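# Advance the turntable one hole clockwise and release

## Task

Rotate the turntable by exactly one hole in the clockwise direction as viewed from overhead, so that the plunger's pin sits completely lowered in the next hole; at the end the fixture must stand upright on the deck and neither hand may be touching it.

## Robot and tools

Robot: two arms, left_arm (carrying a left hand) and right_arm (carrying a right hand). Each has a five-finger hand with six motors. Base poses in the scene frame: left_arm at (+0.005, +0.250, 0) m, right_arm at (+0.034, -0.254, 0) m, both almost unrotated. Scene frame: origin at table-top height midway between the arms, +x out over the table, +y toward left_arm, +z up. A camera stand sits behind the arms.

Hand point: a spot fixed to the palm, 0.15 m out from the wrist face along the fingers and 0.05 m in front of the palm. Its +z runs along straight fingers and +y comes out of the palm. On the right hand +x points away from the thumb; on the left hand +x points toward the thumb. Straight fingertips lie roughly 0.06-0.07 m past the point along +z and 0.06 m behind it along -y. A wrist bracket on the little-finger side can strike objects.

Frames: reported hand positions (metres), quaternions (wxyz) and targets are in each arm's own base frame. Fixed cameras and the table use the scene frame. Offsets you command use the current Hand target's own axes.

Row layout (used by execute_actions and move): one flat list of 28 numbers, each in [-1, 1], always covering both arms. Order: left_arm dx, dy, dz, rx, ry, rz; left hand little, ring, middle, index, thumb_bend, thumb_turn; left force_limit, speed; then the same 14 for right_arm. Pose numbers are offsets, not absolute poses: they are measured from the arm's Hand target as it was when the action (or move) began, not from the previous row. 1.0 equals 0.6 m for dx, dy, dz and 180 degrees for the rotation vector rx, ry, rz. Sending the same offset again moves the arm further. Six zeros re-command the present Hand target. Finger numbers are absolute targets: +1 open/straight, -1 closed; thumb_turn -1 puts the thumb opposite the fingers, +1 beside the palm. force_limit maps -1..+1 to about 0..10 N at the fingertip (0..15 N for the two thumb motors). speed rises linearly from near zero at -1 to full at +0.48 and stays full above. No number means 'unchanged': to leave a hand alone, resend the eight hand numbers you last sent it; if none sent yet, send its hand_measured, hand_force_limit and hand_speed.

execute_actions(actions, cameras): actions is a list of actions; each action is up to 15 rows, one per 1/30 s step, the last row repeated to fill 15. cameras lists names (cam_high, cam_low, cam_left_wrist, cam_right_wrist, or ["all"]); an empty actions list returns all images by default.

move(target, speed, blend, blocking, cameras): target is one 28-number row or up to 15 rows; every row's offsets count from the same starting Hand targets. speed in m/s, 0.002 to 4.3, default 0.25 (rotation capped at twice that in rad/s), one value or one per row. blend in metres rounds corners between rows; 0 stops at each. Paths run straight and together, at least 0.5 s, capped at 10 s, and do not avoid obstacles or the other arm. Avoid paths passing near an arm's own base. The result adds a move: line such as done, off_target, moving, held or fault, plus limits (paced = pose clipped, held = steps withheld).

wait(seconds 0-10), stop() brakes a running move, zoom_image(camera, region [x0,y0,x1,y1] px, max 504x504) enlarges part of the latest image, show_instructions() shows reference pages, finished_scene(scene) ends the scene permanently.

Results: end_effector_position and quat per arm, Hand target (last command after clipping; next offsets start here), joint positions, velocities (may read 'within noise'), torques (include gravity; numbers 3 and 4 wrap at ±28 N m), and hand_measured, hand_stopped_by (moving, target, force, stalled, fault), hand_load_n (positive when the finger is pushed open), all in motor order. Arms often rest 1-5 cm short of or below the command without contact; an all-zero action asks again, or add the missing distance. Orientation is clipped to within 40 degrees of the measured one per step.

Gripping: with thumb turned in front, the hand holds objects about 0.035-0.065 m thick, handles down to 0.025 m. Close slowly (speed -0.94 or lower) for gentle grips. To grip harder raise force_limit and send a more-closed target; to loosen send a more-open one. Lost grip appears only as hand_load_n near 0.

Avoid: dropping or flinging parts, releasing moving parts, fast or hard contact with the table or fixture, pressing the arms or hands against each other, excess finger force, anything leaving the table, and long holds at full stretch or pushing into unreachable poses (motors overheat; at 100 °C the arm goes limp). Blocked arms keep pushing until commanded back past the hand point.

Each tool is called after ">>>" as a command line: name --argument value for each argument, lists and objects as JSON in quotes; but a table of rows of numbers goes row by row, as --pt "numbers of a row", without its own name.

Reference images:

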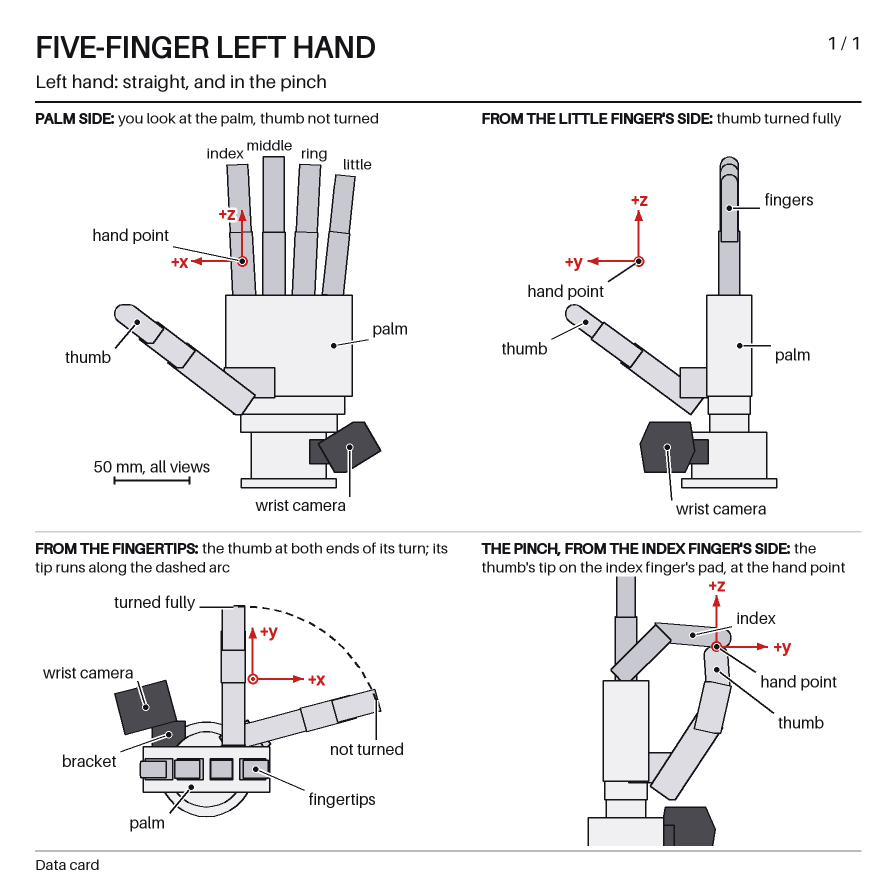

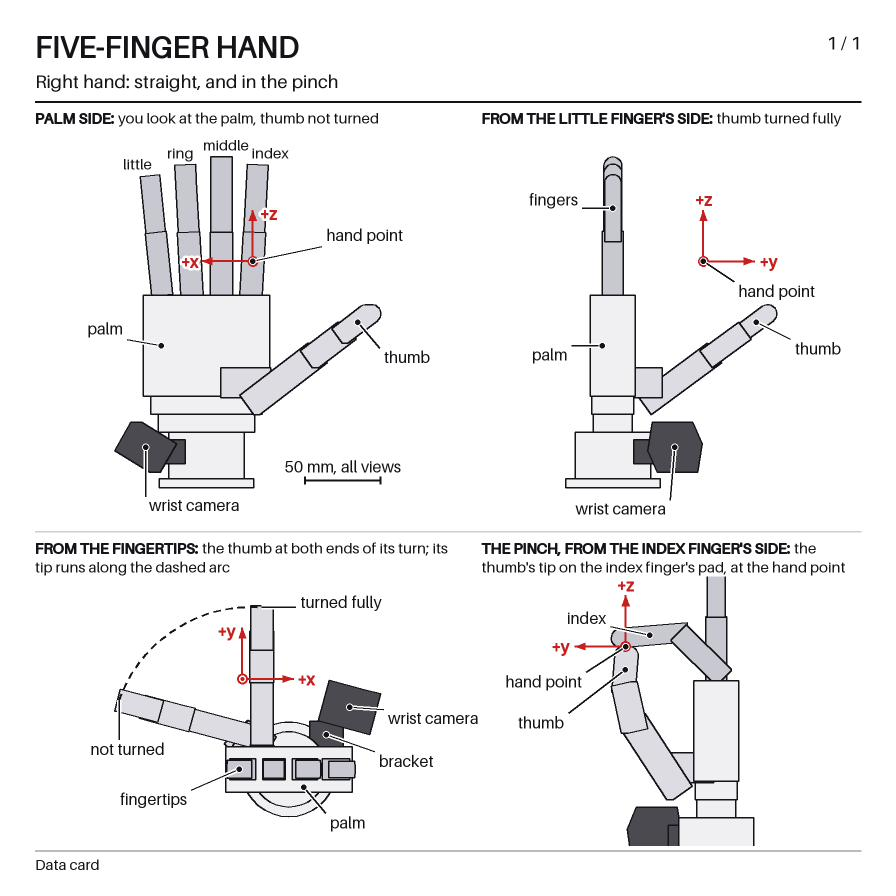

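## Session

>>> execute_actions --actions '[]' --cameras '["all"]'

Scene clock: 0.00 s.
left_arm: end_effector_position=(+0.3764, +0.0762, +0.2064) hand_measured=(+1.000, +1.000, +1.000, +1.000, +1.000, +1.000) hand_load_n=(+0.0, +0.0, +0.0, +0.0, +0.0, +0.0) hand_stopped_by=(target, target, target, target, target, target) hand_force_limit=0.00 hand_speed=-0.80 end_effector_quat_wxyz=(-0.331, +0.408, -0.547, +0.652) | right_arm: end_effector_position=(+0.4954, +0.0987, +0.1258) hand_measured=(+1.000, +1.000, +1.000, +1.000, +1.000, +1.000) hand_load_n=(+0.0, +0.0, +0.0, +0.0, +0.0, +0.0) hand_stopped_by=(target, target, target, target, target, target) hand_force_limit=0.00 hand_speed=-0.80 end_effector_quat_wxyz=(-0.029, +0.877, -0.476, -0.051)
Joint positions: left_arm=[0.746 1.232 0.42 1.002 1.201 -0.348] | right_arm=[0.15 1.906 1.703 -1.415 -0.108 -0.428]
Joint velocities: within noise
Joint torques (N m): no reading
Heat: left arm: hottest wrist pitch 29 °C; right arm: hottest wrist yaw 33 °C.
Hand target: left_arm +0.3816, +0.0810, +0.2165; -0.341, +0.397, -0.550, +0.650 | right_arm +0.5053, +0.1003, +0.1402; -0.042, +0.878, -0.476, -0.035

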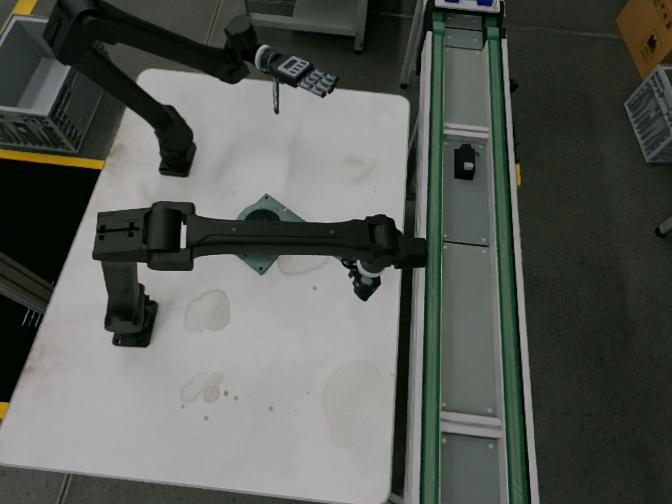

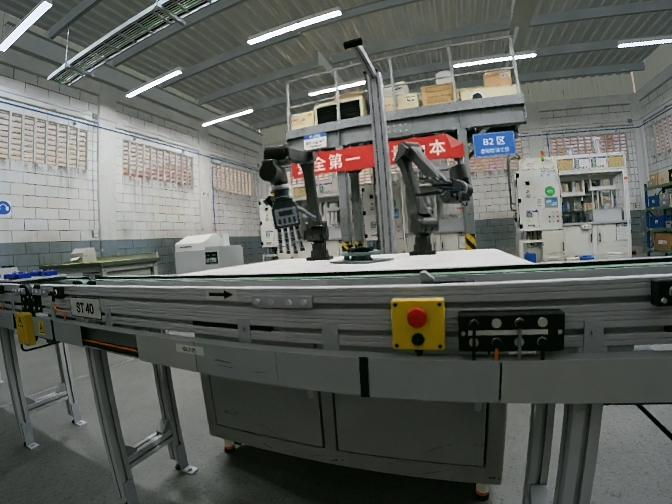

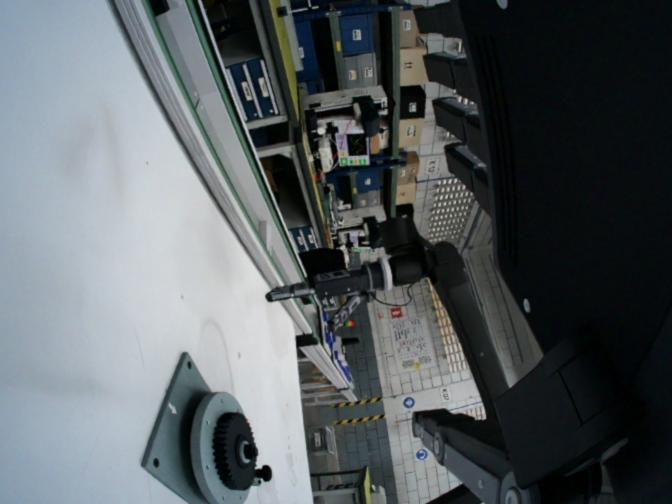

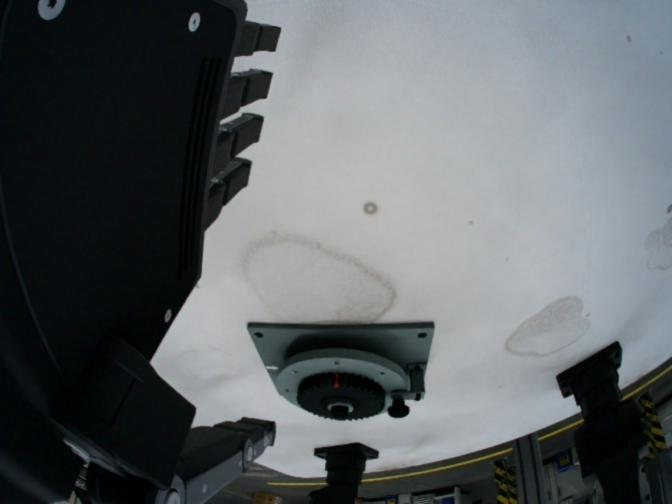

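>>> zoom_image --camera "cam_right_wrist" --region '[240, 310, 450, 440]'

>>> zoom_image --camera "cam_left_wrist" --region '[130, 340, 310, 504]'

>>> zoom_image --camera "cam_high" --region '[200, 170, 340, 290]'

>>> zoom_image --camera "cam_low" --region '[260, 130, 500, 290]'

Scaled by 2.400 from the camera's 672x504 image, which has a finer 960x720 frame.

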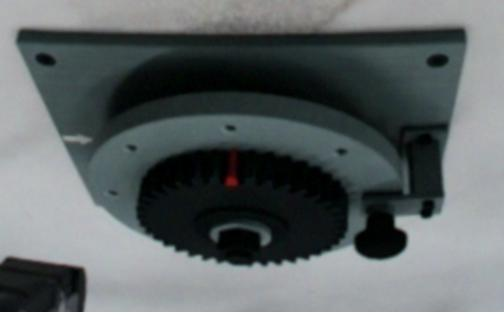

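Scaled by 2.800 from the camera's 672x504 image, which has a finer 960x720 frame.

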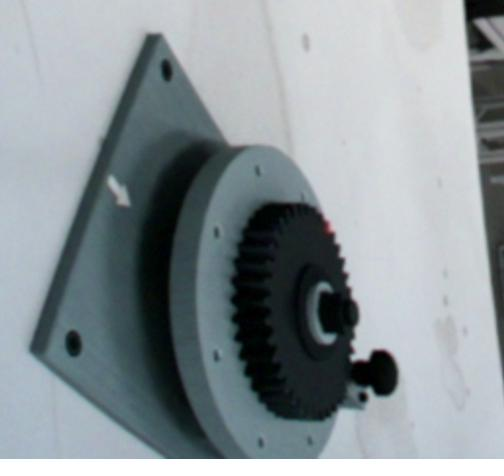

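Scaled by 3.600 from the camera's 672x504 image, which has a finer 960x720 frame.

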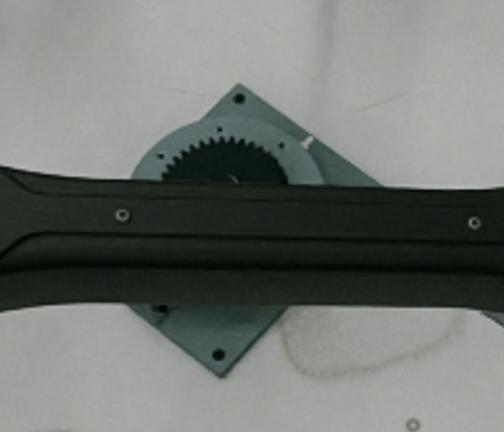

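Scaled by 2.100 from the camera's 672x504 image, which has a finer 960x720 frame.

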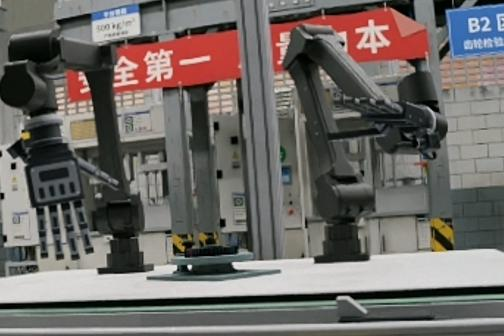

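>>> move --target '[0,0,0,0,0,0,1,1,1,1,1,1,0,-0.8,0.233,0.366,-0.223,0,0,0,1,1,1,1,1,1,0,-0.8]' --cameras '["all"]'

Scene clock: 49.30 s.
left_arm: end_effector_position=(+0.3764, +0.0762, +0.2064) hand_measured=(+1.000, +1.000, +1.000, +1.000, +1.000, +1.000) hand_load_n=(+0.5, +0.0, +0.0, -0.5, +0.0, -0.5) hand_stopped_by=(target, target, target, target, target, target) hand_force_limit=0.00 hand_speed=-0.80 end_effector_quat_wxyz=(-0.331, +0.408, -0.547, +0.652) | right_arm: end_effector_position=(+0.3892, -0.1452, +0.2241) hand_measured=(+1.000, +1.000, +1.000, +1.000, +1.000, +1.000) hand_load_n=(+0.0, +0.0, +0.0, +0.0, +0.0, +0.0) hand_stopped_by=(target, target, target, target, target, target) hand_force_limit=0.00 hand_speed=-0.80 end_effector_quat_wxyz=(-0.034, +0.874, -0.479, -0.069)
Joint positions: left_arm=[0.746 1.232 0.42 1.002 1.201 -0.348] | right_arm=[-0.331 1.674 1.632 -1.654 -0.09 -0.904]
Joint torques (N m): left_arm=[-1.32 -4.84 8.98 1.72 -0.34 0.05] | right_arm=[-0.09 -17.03 10.54 -0.7 -0.21 -0.05]
Heat: left arm: hottest elbow 29 °C; right arm: hottest shoulder 32 °C.
Hand target: left_arm +0.3816, +0.0810, +0.2165; -0.341, +0.397, -0.550, +0.650 | right_arm +0.4003, -0.1497, +0.2504; -0.042, +0.878, -0.476, -0.035
Off the commanded pose: left_arm 0.012 m, 2 deg | right_arm 0.029 m, 4 deg.
move: off_target (left_arm, right_arm)

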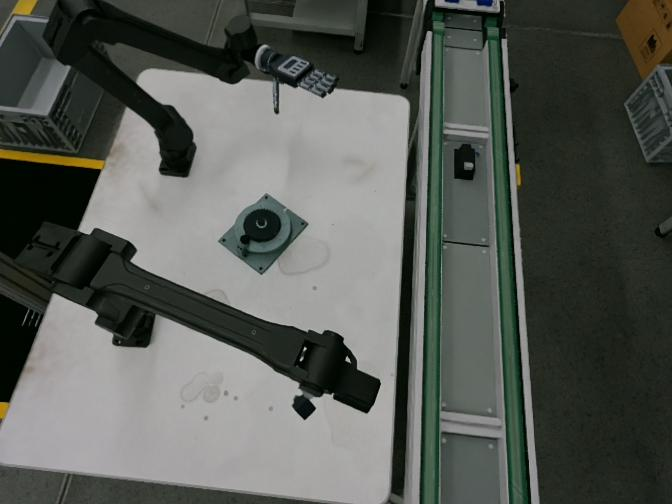

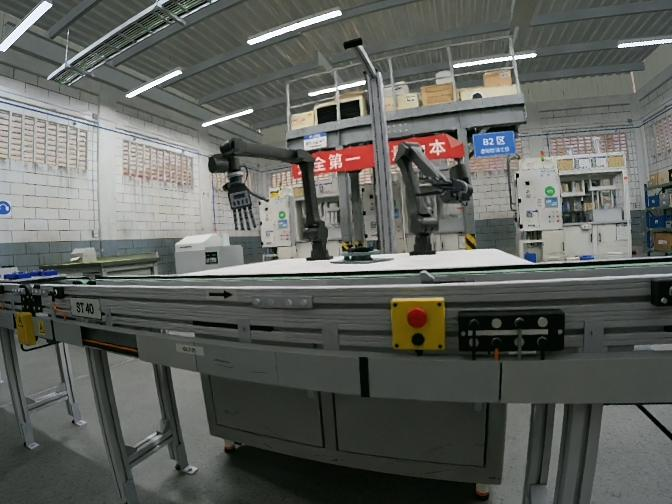

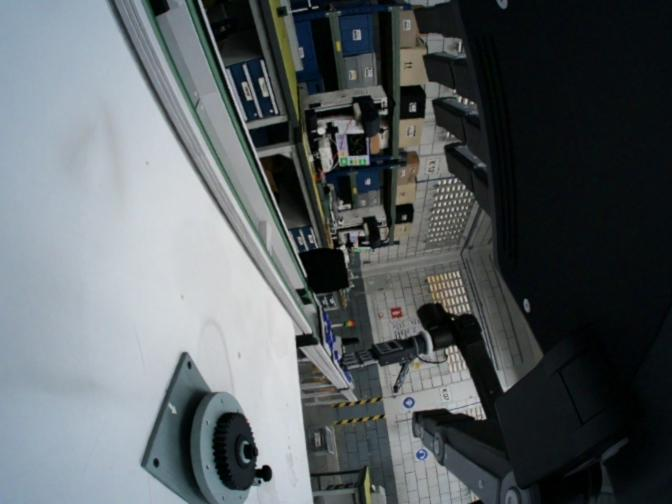

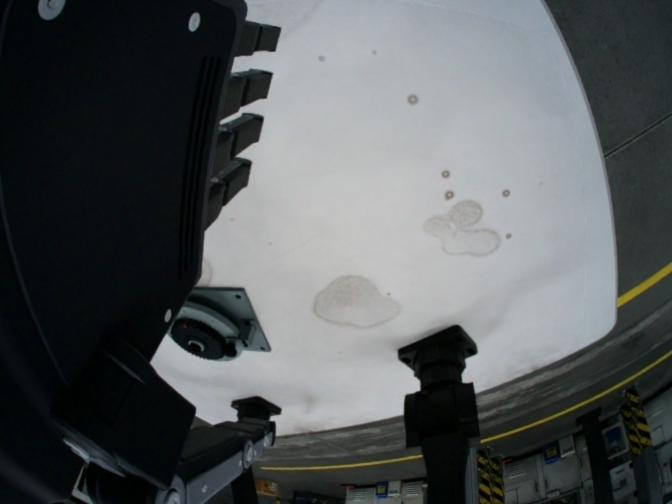

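>>> zoom_image --camera "cam_high" --region '[210, 180, 320, 285]'

>>> zoom_image --camera "cam_low" --region '[310, 230, 410, 280]'

Scaled by 4.582 from the camera's 672x504 image, which has a finer 960x720 frame.

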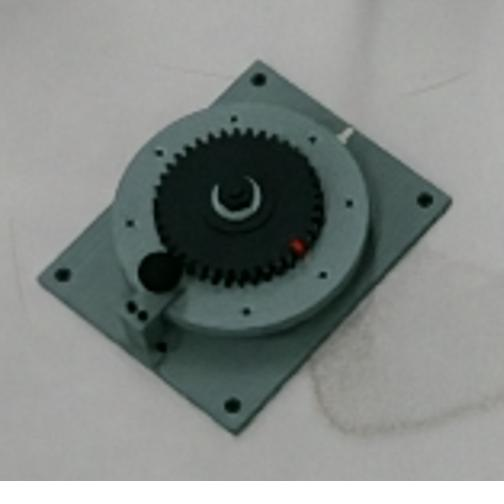

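Scaled by 5.040 from the camera's 672x504 image, which has a finer 960x720 frame.

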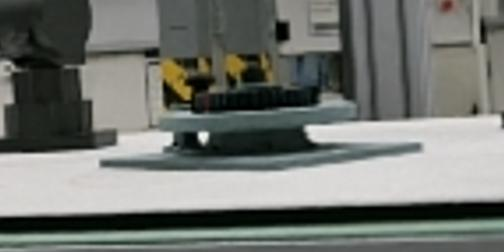

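>>> move --target '[0,0,0,0,0,0,1,1,1,1,1,1,0,-0.8,-0.439,-0.115,0.083,0,0,0,-1,-1,-1,0.2,0.3,-1,0,0]' --cameras '["all"]'

Scene clock: 231.43 s.
left_arm: end_effector_position=(+0.3764, +0.0762, +0.2064) hand_measured=(+1.000, +1.000, +1.000, +1.000, +1.000, +1.000) hand_load_n=(+0.0, +0.0, +0.0, +0.0, +0.0, +0.0) hand_stopped_by=(target, target, target, target, target, target) hand_force_limit=0.00 hand_speed=-0.80 end_effector_quat_wxyz=(-0.331, +0.408, -0.547, +0.652) | right_arm: end_effector_position=(+0.3124, +0.1092, +0.2221) hand_measured=(-1.000, -1.000, -1.000, +0.200, +0.300, -0.794) hand_load_n=(+0.0, +0.5, -1.0, +0.0, +1.5, +7.5) hand_stopped_by=(target, target, target, target, target, force) hand_force_limit=0.00 hand_speed=0.00 end_effector_quat_wxyz=(-0.030, +0.877, -0.476, -0.049)
Joint positions: left_arm=[0.746 1.232 0.42 1.002 1.201 -0.348] | right_arm=[0.244 1.399 1.322 -1.525 -0.111 -0.334]
Joint torques (N m): left_arm=[-1.03 -4.78 9.03 1.77 -0.32 0.05] | right_arm=[0.5 -12.34 7.25 0.25 -0.07 0.11]
Heat: left arm: hottest elbow 33 °C; right arm: hottest elbow 43 °C.
Hand target: left_arm +0.3816, +0.0810, +0.2165; -0.341, +0.397, -0.550, +0.650 | right_arm +0.3135, +0.1123, +0.2301; -0.042, +0.878, -0.476, -0.035
Off the commanded pose: left_arm 0.012 m, 2 deg | right_arm 0.009 m, 2 deg.
move: off_target (left_arm)

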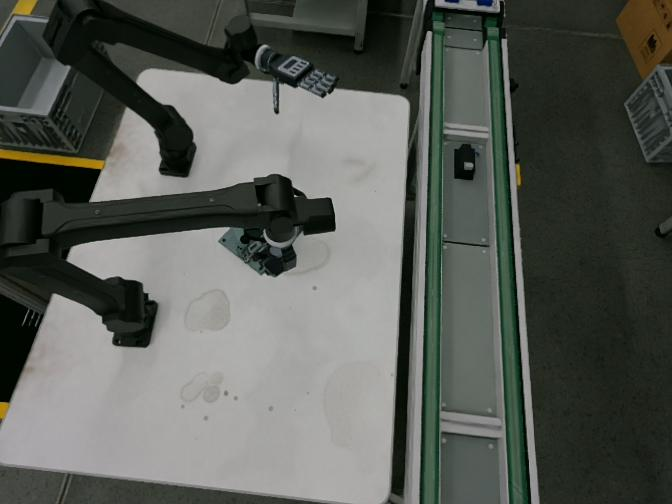

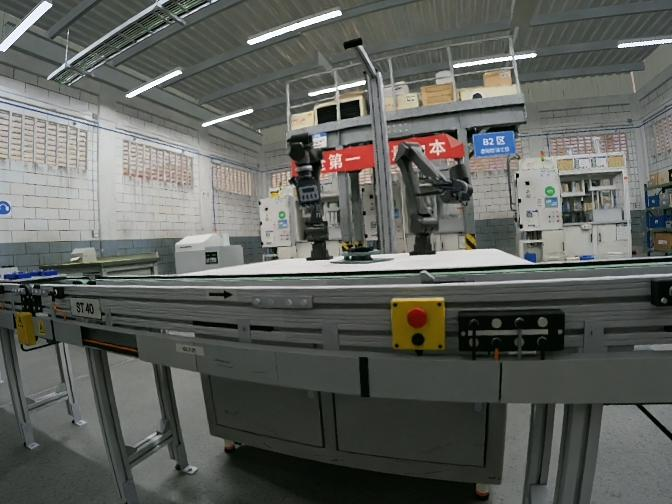

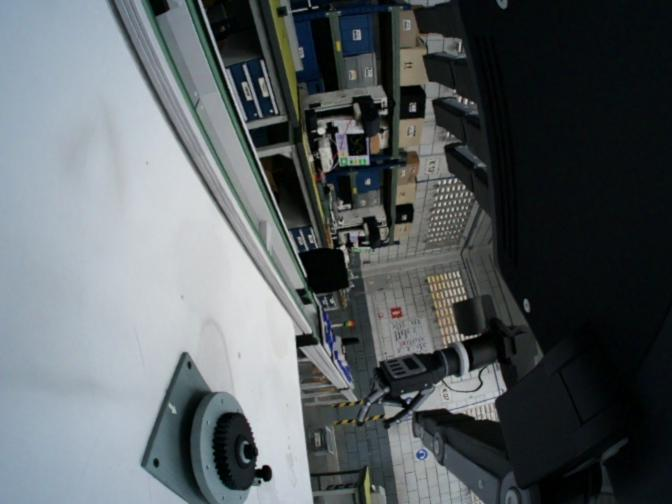

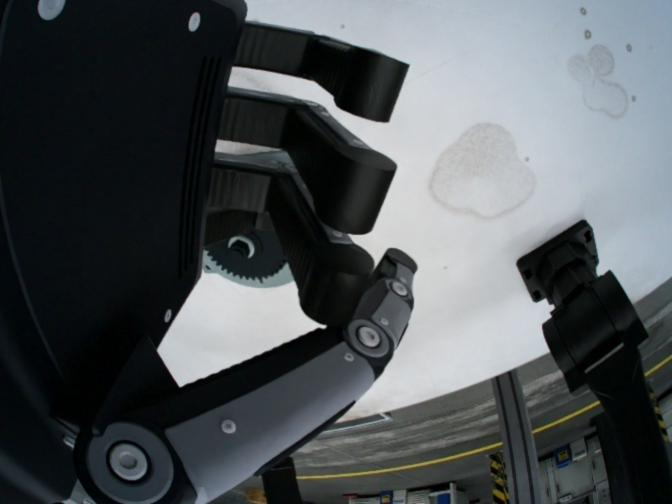

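>>> move --target '[0,0,0,0,0,0,1,1,1,1,1,1,0,-0.8,0,0,0,0,0,0,1,1,1,1,1,1,0,0]' --cameras '["cam_right_wrist"]'

>>> zoom_image --camera "cam_right_wrist" --region '[150, 200, 400, 420]'

Scene clock: 240.57 s.
left_arm: end_effector_position=(+0.3764, +0.0762, +0.2064) hand_measured=(+1.000, +1.000, +1.000, +1.000, +1.000, +1.000) hand_load_n=(-0.5, +0.0, -0.5, +0.0, +0.0, -0.5) hand_stopped_by=(target, target, target, target, target, target) hand_force_limit=0.00 hand_speed=-0.80 end_effector_quat_wxyz=(-0.331, +0.408, -0.547, +0.652) | right_arm: end_effector_position=(+0.3130, +0.1093, +0.2220) hand_measured=(+1.000, +1.000, +1.000, +1.000, +1.000, +1.000) hand_load_n=(-0.5, +0.0, +0.0, +0.0, +0.0, +0.0) hand_stopped_by=(target, target, target, target, target, target) hand_force_limit=0.00 hand_speed=0.00 end_effector_quat_wxyz=(-0.031, +0.877, -0.477, -0.048)
Joint positions: left_arm=[0.746 1.232 0.42 1.002 1.201 -0.348] | right_arm=[0.244 1.399 1.322 -1.522 -0.11 -0.332]
Joint torques (N m): left_arm=[-1.26 -4.95 8.98 1.94 -0.32 -0.01] | right_arm=[0.5 -12.45 7.28 0.16 -0.11 0.1]
Heat: left arm: hottest elbow 33 °C; right arm: hottest elbow 40 °C.
Hand target: left_arm +0.3816, +0.0810, +0.2165; -0.341, +0.397, -0.550, +0.650 | right_arm +0.3136, +0.1123, +0.2301; -0.042, +0.878, -0.476, -0.035
Off the commanded pose: left_arm 0.012 m, 2 deg | right_arm 0.009 m, 2 deg.
move: off_target (left_arm)
Images, in order (width x height): cam_right_wrist 672x504.

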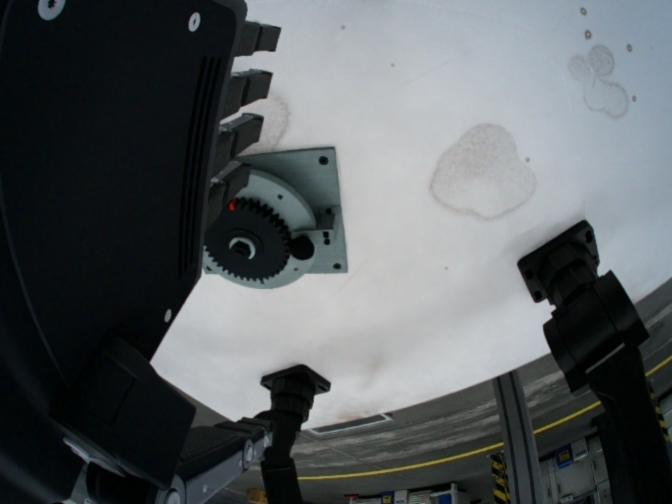

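Scaled by 2.016 from the camera's 672x504 image, which has a finer 960x720 frame.

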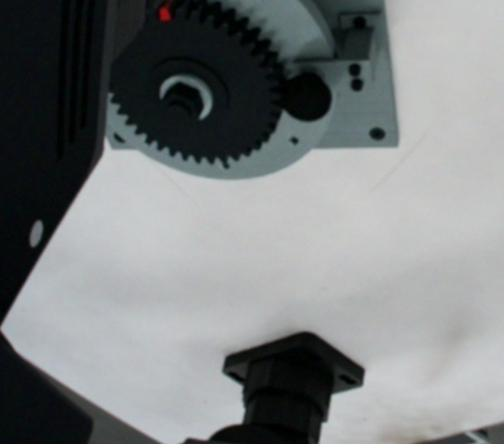

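>>> move --pt "0 0 0 0 0 0 1 1 1 1 1 1 0 -0.8 0.243 -0.079 -0.072 0 0 0 1 1 1 1 1 1 0 0" --pt "0.5588 0.222 0.0655 -0.1435 0.0938 0.0585 1 1 1 1 0.1 -1 0 -0.2 0.243 -0.079 -0.072 0 0 0 1 1 1 1 1 1 0 0" --cameras '["all"]'

Scene clock: 373.13 s.
left_arm: end_effector_position=(+0.2452, -0.2347, +0.0971) hand_measured=(+1.000, +1.000, +1.000, +1.000, +0.100, -1.000) hand_load_n=(+0.0, +0.0, +0.0, +0.0, +0.0, +0.0) hand_stopped_by=(target, target, target, target, target, target) hand_force_limit=0.00 hand_speed=-0.20 end_effector_quat_wxyz=(+0.205, -0.323, +0.776, -0.502) | right_arm: end_effector_position=(+0.4194, +0.0144, +0.2470) hand_measured=(+1.000, +1.000, +1.000, +1.000, +1.000, +1.000) hand_load_n=(+0.5, +0.0, +0.0, +0.0, +0.0, +0.0) hand_stopped_by=(target, target, target, target, target, target) hand_force_limit=0.00 hand_speed=0.00 end_effector_quat_wxyz=(-0.031, +0.877, -0.477, -0.050)
Joint positions: left_arm=[-0.577 0.716 0.262 0.02 0.192 0.082] | right_arm=[0.004 1.652 1.673 -1.65 -0.103 -0.573]
Joint torques (N m): left_arm=[-1.2 0.85 15.08 2.85 -0.16 0.01] | right_arm=[-0.38 -13.8 10.71 -0.55 -0.22 -0.04]
Heat: left arm: hottest elbow 34 °C; right arm: hottest elbow 35 °C.
Hand target: left_arm +0.2660, -0.2533, +0.1352; +0.218, -0.312, +0.759, -0.529 | right_arm +0.4336, +0.0121, +0.2603; -0.042, +0.878, -0.476, -0.035
Off the commanded pose: left_arm 0.047 m, 4 deg | right_arm 0.020 m, 2 deg.
move: off_target (left_arm, right_arm); target 2's new numbers were sent with left_arm's hand 0.047 m and 4 deg from that target

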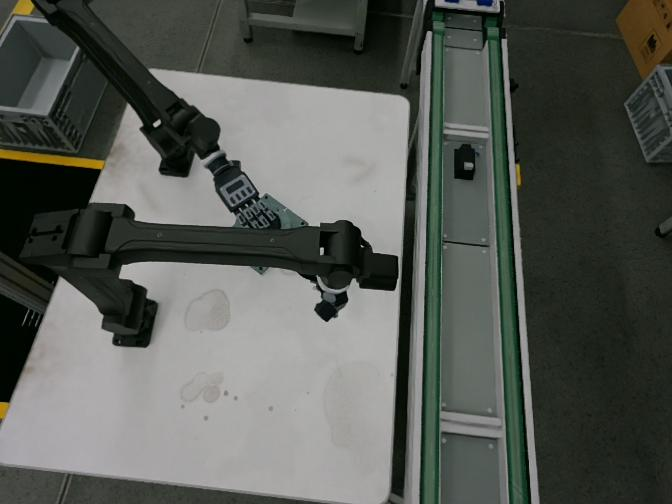

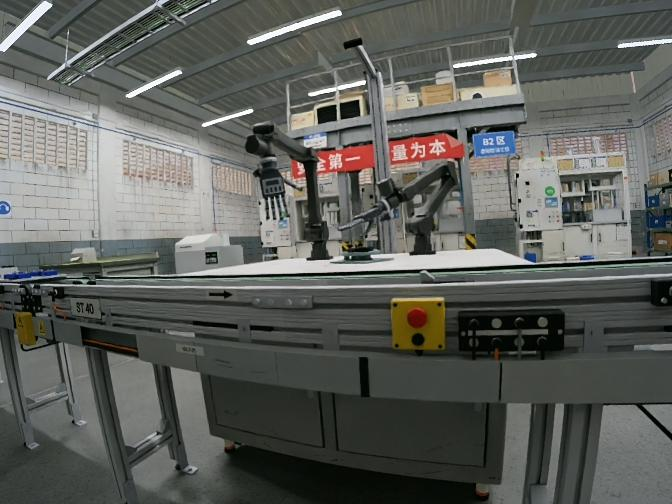

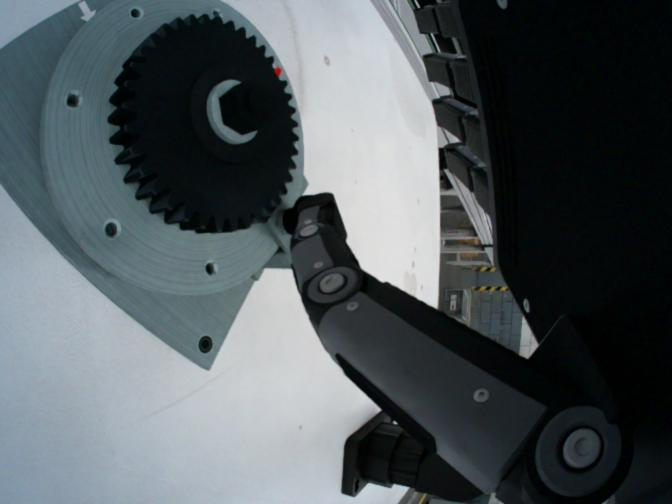

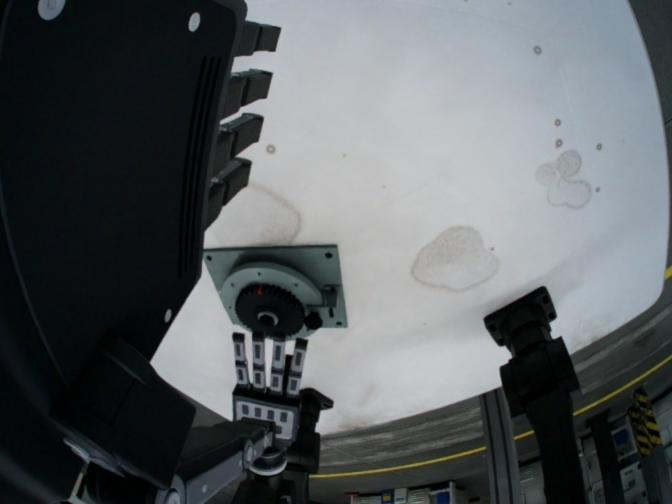

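>>> zoom_image --camera "cam_left_wrist" --region '[180, 120, 400, 340]'

>>> zoom_image --camera "cam_right_wrist" --region '[180, 220, 380, 400]'

Scaled by 2.291 from the camera's 672x504 image, which has a finer 960x720 frame.

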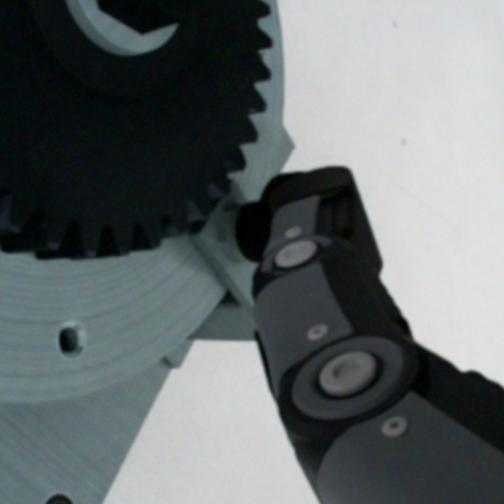

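Scaled by 2.520 from the camera's 672x504 image, which has a finer 960x720 frame.

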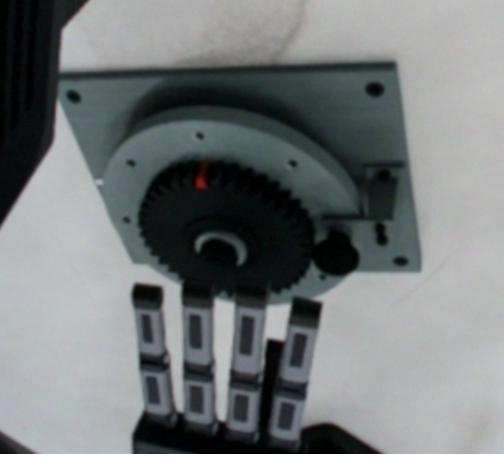

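>>> move --target '[0,-0.047,-0.017,0,0,0,1,1,1,0,0.1,-1,0,-0.2,0,0,0,0,0,0,1,1,1,1,1,1,0,0]' --cameras '["cam_left_wrist","cam_right_wrist"]'

Scene clock: 494.40 s.
left_arm: end_effector_position=(+0.2514, -0.2394, +0.1253) hand_measured=(+1.000, +1.000, +1.000, +0.000, +0.100, -1.000) hand_load_n=(+0.0, +0.0, +0.0, +0.0, +0.0, +0.0) hand_stopped_by=(target, target, target, target, target, target) hand_force_limit=0.00 hand_speed=-0.20 end_effector_quat_wxyz=(+0.207, -0.322, +0.774, -0.505) | right_arm: end_effector_position=(+0.4194, +0.0144, +0.2470) hand_measured=(+1.000, +1.000, +1.000, +1.000, +1.000, +1.000) hand_load_n=(+0.0, +0.0, +0.0, +0.0, +0.0, +0.0) hand_stopped_by=(target, target, target, target, target, target) hand_force_limit=0.00 hand_speed=0.00 end_effector_quat_wxyz=(-0.031, +0.877, -0.477, -0.050)
Joint positions: left_arm=[-0.579 0.69 0.33 -0.065 0.191 0.081] | right_arm=[0.004 1.652 1.673 -1.65 -0.103 -0.573]
Joint torques (N m): left_arm=[-0.85 -0.62 15.17 2.02 -0.18 -0.08] | right_arm=[-0.38 -13.8 10.7 -0.55 -0.24 -0.04]
Heat: left arm: hottest elbow 46 °C; right arm: hottest elbow 42 °C.
Hand target: left_arm +0.2660, -0.2534, +0.1652; +0.218, -0.312, +0.759, -0.529 | right_arm +0.4336, +0.0121, +0.2603; -0.042, +0.878, -0.476, -0.035
Off the commanded pose: left_arm 0.045 m, 4 deg | right_arm 0.020 m, 2 deg.
move: off_target (left_arm, right_arm)
Images, in order (width x height): cam_left_wrist 672x504, cam_right_wrist 672x504.

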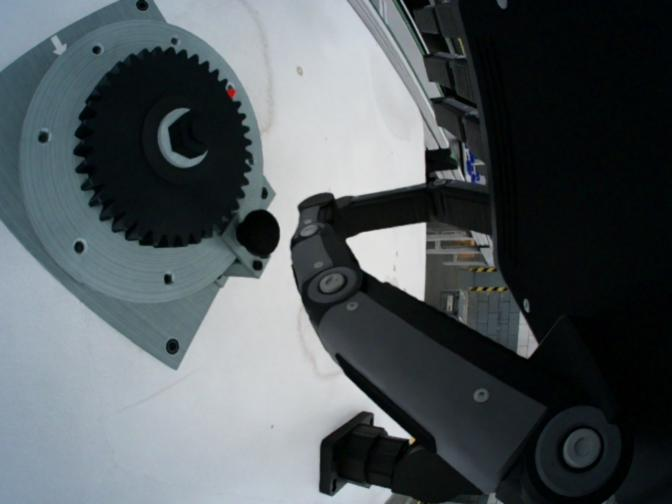

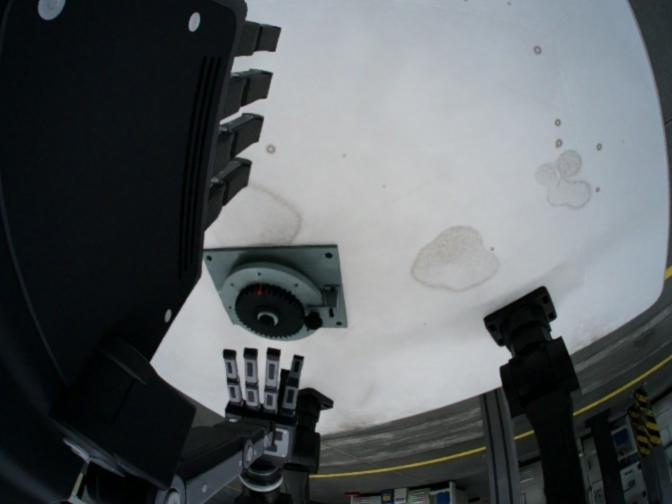

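>>> move --target '[0.0295,0.037,0.0448,0,0,0,1,1,1,1,0.1,-1,0,-0.2,0,0,0,0,0,0,1,1,1,1,1,1,0,0]' --speed 0.1 --cameras '["cam_left_wrist","cam_right_wrist"]'

Scene clock: 532.60 s.
left_arm: end_effector_position=(+0.2578, -0.2667, +0.1169) hand_measured=(+1.000, +1.000, +1.000, +1.000, +0.100, -1.000) hand_load_n=(+0.0, +0.0, +0.0, +0.0, +0.0, +0.0) hand_stopped_by=(target, target, target, target, target, target) hand_force_limit=0.00 hand_speed=-0.20 end_effector_quat_wxyz=(+0.214, -0.316, +0.769, -0.512) | right_arm: end_effector_position=(+0.4194, +0.0144, +0.2470) hand_measured=(+1.000, +1.000, +1.000, +1.000, +1.000, +1.000) hand_load_n=(+0.0, +0.0, +0.0, +0.0, +0.0, +0.0) hand_stopped_by=(target, target, target, target, target, target) hand_force_limit=0.00 hand_speed=0.00 end_effector_quat_wxyz=(-0.031, +0.877, -0.477, -0.050)
Joint positions: left_arm=[-0.673 0.803 0.33 0.077 0.103 0.05] | right_arm=[0.004 1.652 1.673 -1.65 -0.103 -0.573]
Joint torques (N m): left_arm=[-0.97 -0.32 11.84 3.14 -0.23 -0.03] | right_arm=[-0.38 -13.8 10.67 -0.54 -0.23 -0.04]
Heat: left arm: hottest elbow 49 °C; right arm: hottest elbow 43 °C.
Hand target: left_arm +0.2659, -0.2783, +0.1350; +0.218, -0.312, +0.759, -0.529 | right_arm +0.4336, +0.0121, +0.2603; -0.042, +0.878, -0.476, -0.035
Off the commanded pose: left_arm 0.023 m, 2 deg | right_arm 0.020 m, 2 deg.
move: off_target (left_arm, right_arm)
Images, in order (width x height): cam_left_wrist 672x504, cam_right_wrist 672x504.

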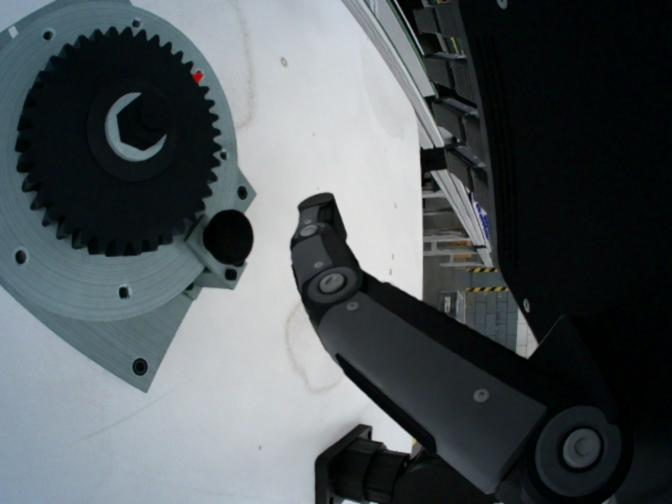

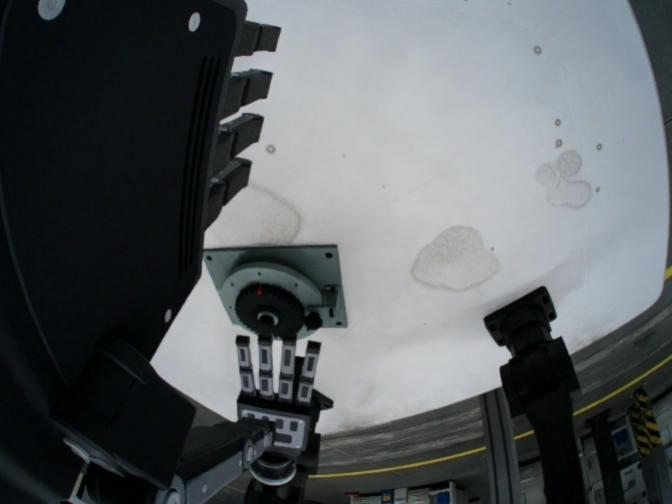

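>>> move --target '[0.0107,0.061,0.0033,0,0,0,1,1,1,1,0.1,-1,0,-0.2,0,0,0,0,0,0,1,1,1,1,1,1,0,0]' --speed 0.1 --cameras '["cam_left_wrist","cam_right_wrist","cam_low"]'

Scene clock: 557.47 s.
left_arm: end_effector_position=(+0.2556, -0.2717, +0.1009) hand_measured=(+1.000, +1.000, +1.000, +1.000, +0.100, -1.000) hand_load_n=(-0.5, +0.0, +0.0, +0.0, +0.0, +0.0) hand_stopped_by=(target, target, target, target, target, target) hand_force_limit=0.00 hand_speed=-0.20 end_effector_quat_wxyz=(+0.222, -0.312, +0.761, -0.524) | right_arm: end_effector_position=(+0.4194, +0.0144, +0.2470) hand_measured=(+1.000, +1.000, +1.000, +1.000, +1.000, +1.000) hand_load_n=(+0.0, -0.5, +0.0, +0.0, +0.0, +0.0) hand_stopped_by=(target, target, target, target, target, target) hand_force_limit=0.00 hand_speed=0.00 end_effector_quat_wxyz=(-0.031, +0.877, -0.477, -0.050)
Joint positions: left_arm=[-0.698 0.851 0.276 0.214 0.079 0.041] | right_arm=[0.004 1.652 1.673 -1.65 -0.103 -0.573]
Joint torques (N m): left_arm=[-1.67 -1.03 8.47 3.17 -0.27 -0.06] | right_arm=[-0.32 -13.63 10.7 -0.54 -0.23 -0.04]
Heat: left arm: hottest elbow 46 °C; right arm: hottest elbow 43 °C.
Hand target: left_arm +0.2538, -0.2751, +0.1000; +0.219, -0.312, +0.758, -0.529 | right_arm +0.4336, +0.0121, +0.2603; -0.042, +0.878, -0.476, -0.035
Off the commanded pose: left_arm 0.004 m, 1 deg | right_arm 0.020 m, 2 deg.
move: off_target (right_arm)
Images, in order (width x height): cam_low 672x504, cam_left_wrist 672x504, cam_right_wrist 672x504.

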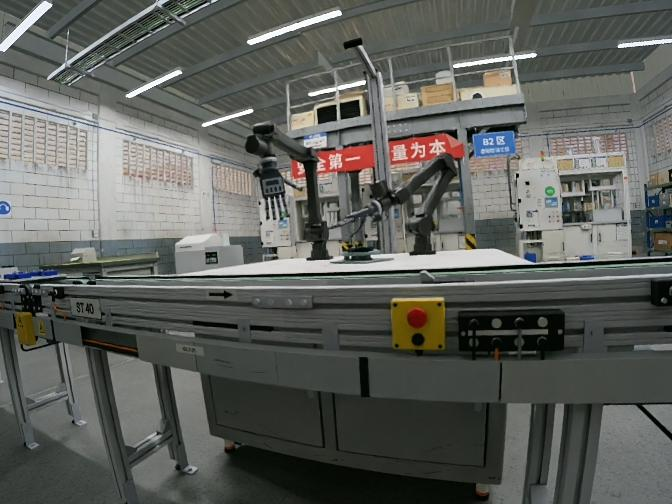

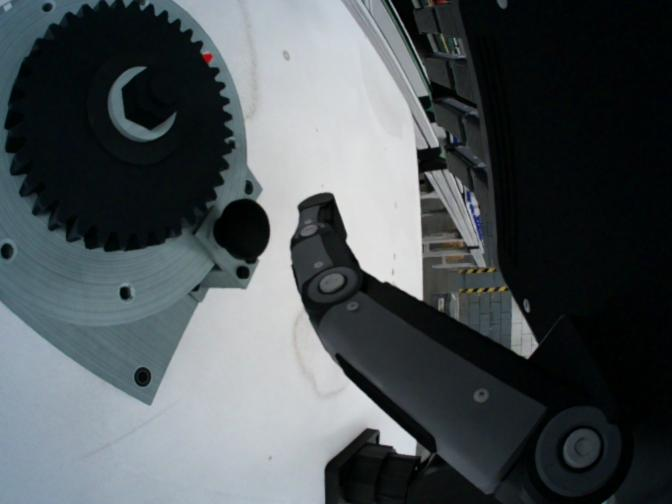

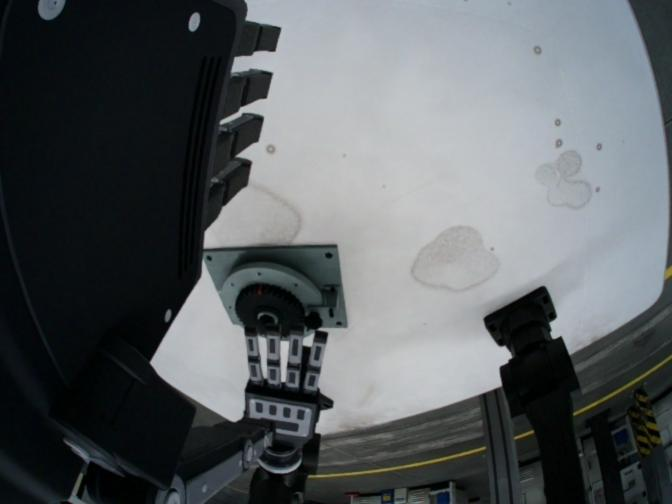

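>>> move --target '[0.001,0.056,-0.008,0,0,0,1,1,1,1,0.1,-1,0,-0.2,0,0,0,0,0,0,1,1,1,1,1,1,0,0]' --speed 0.1 --cameras '["cam_left_wrist","cam_right_wrist"]'

Scene clock: 574.43 s.
left_arm: end_effector_position=(+0.2441, -0.2621, +0.0715) hand_measured=(+1.000, +1.000, +1.000, +1.000, +0.100, -1.000) hand_load_n=(+0.0, +0.0, +0.0, +0.0, +0.0, +0.0) hand_stopped_by=(target, target, target, target, target, target) hand_force_limit=0.00 hand_speed=-0.20 end_effector_quat_wxyz=(+0.222, -0.312, +0.761, -0.525) | right_arm: end_effector_position=(+0.4194, +0.0144, +0.2470) hand_measured=(+1.000, +1.000, +1.000, +1.000, +1.000, +1.000) hand_load_n=(+0.0, +0.0, +0.0, +0.0, +0.0, +0.0) hand_stopped_by=(target, target, target, target, target, target) hand_force_limit=0.00 hand_speed=0.00 end_effector_quat_wxyz=(-0.031, +0.877, -0.477, -0.050)
Joint positions: left_arm=[-0.698 0.886 0.193 0.333 0.079 0.041] | right_arm=[0.004 1.652 1.673 -1.65 -0.103 -0.573]
Joint torques (N m): left_arm=[-1.49 0.5 7.62 3.34 -0.14 0] | right_arm=[-0.32 -13.68 10.71 -0.54 -0.23 -0.04]
Heat: left arm: hottest elbow 42 °C; right arm: hottest elbow 43 °C.
Hand target: left_arm +0.2421, -0.2640, +0.0701; +0.218, -0.312, +0.759, -0.529 | right_arm +0.4336, +0.0121, +0.2603; -0.042, +0.878, -0.476, -0.035
Off the commanded pose: left_arm 0.003 m, 1 deg | right_arm 0.020 m, 2 deg.
move: off_target (right_arm)
Images, in order (width x height): cam_left_wrist 672x504, cam_right_wrist 672x504.

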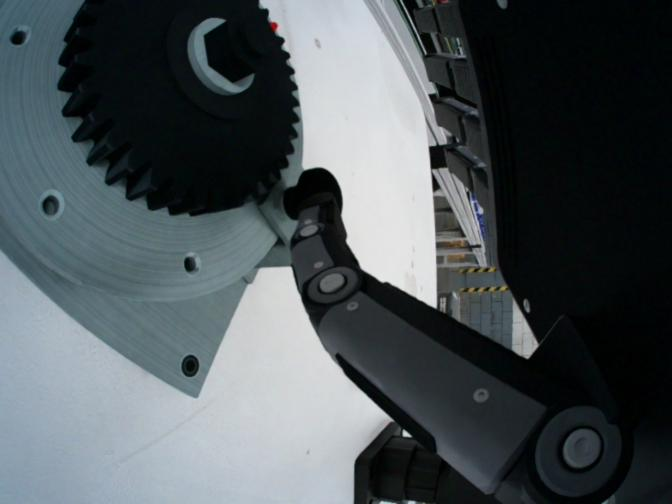

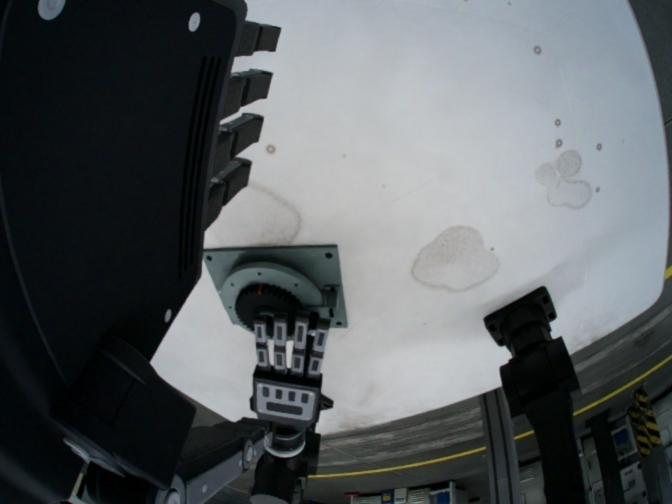

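>>> zoom_image --camera "cam_left_wrist" --region '[220, 120, 400, 300]'

>>> zoom_image --camera "cam_right_wrist" --region '[190, 230, 370, 400]'

Scaled by 2.800 from the camera's 672x504 image, which has a finer 960x720 frame.

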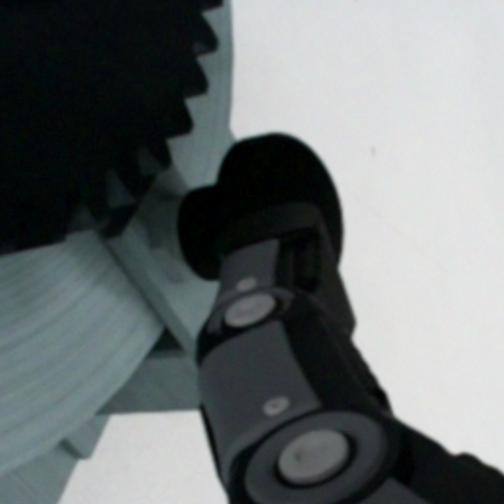

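Scaled by 2.800 from the camera's 672x504 image, which has a finer 960x720 frame.

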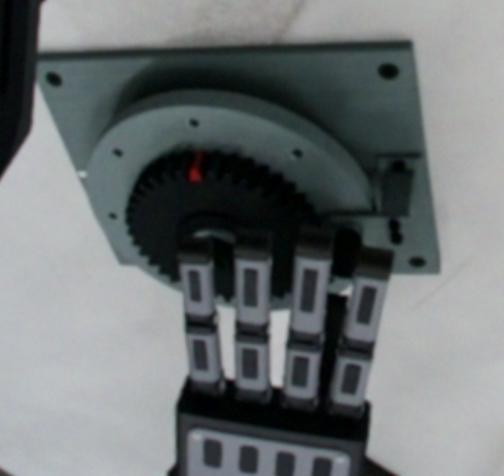

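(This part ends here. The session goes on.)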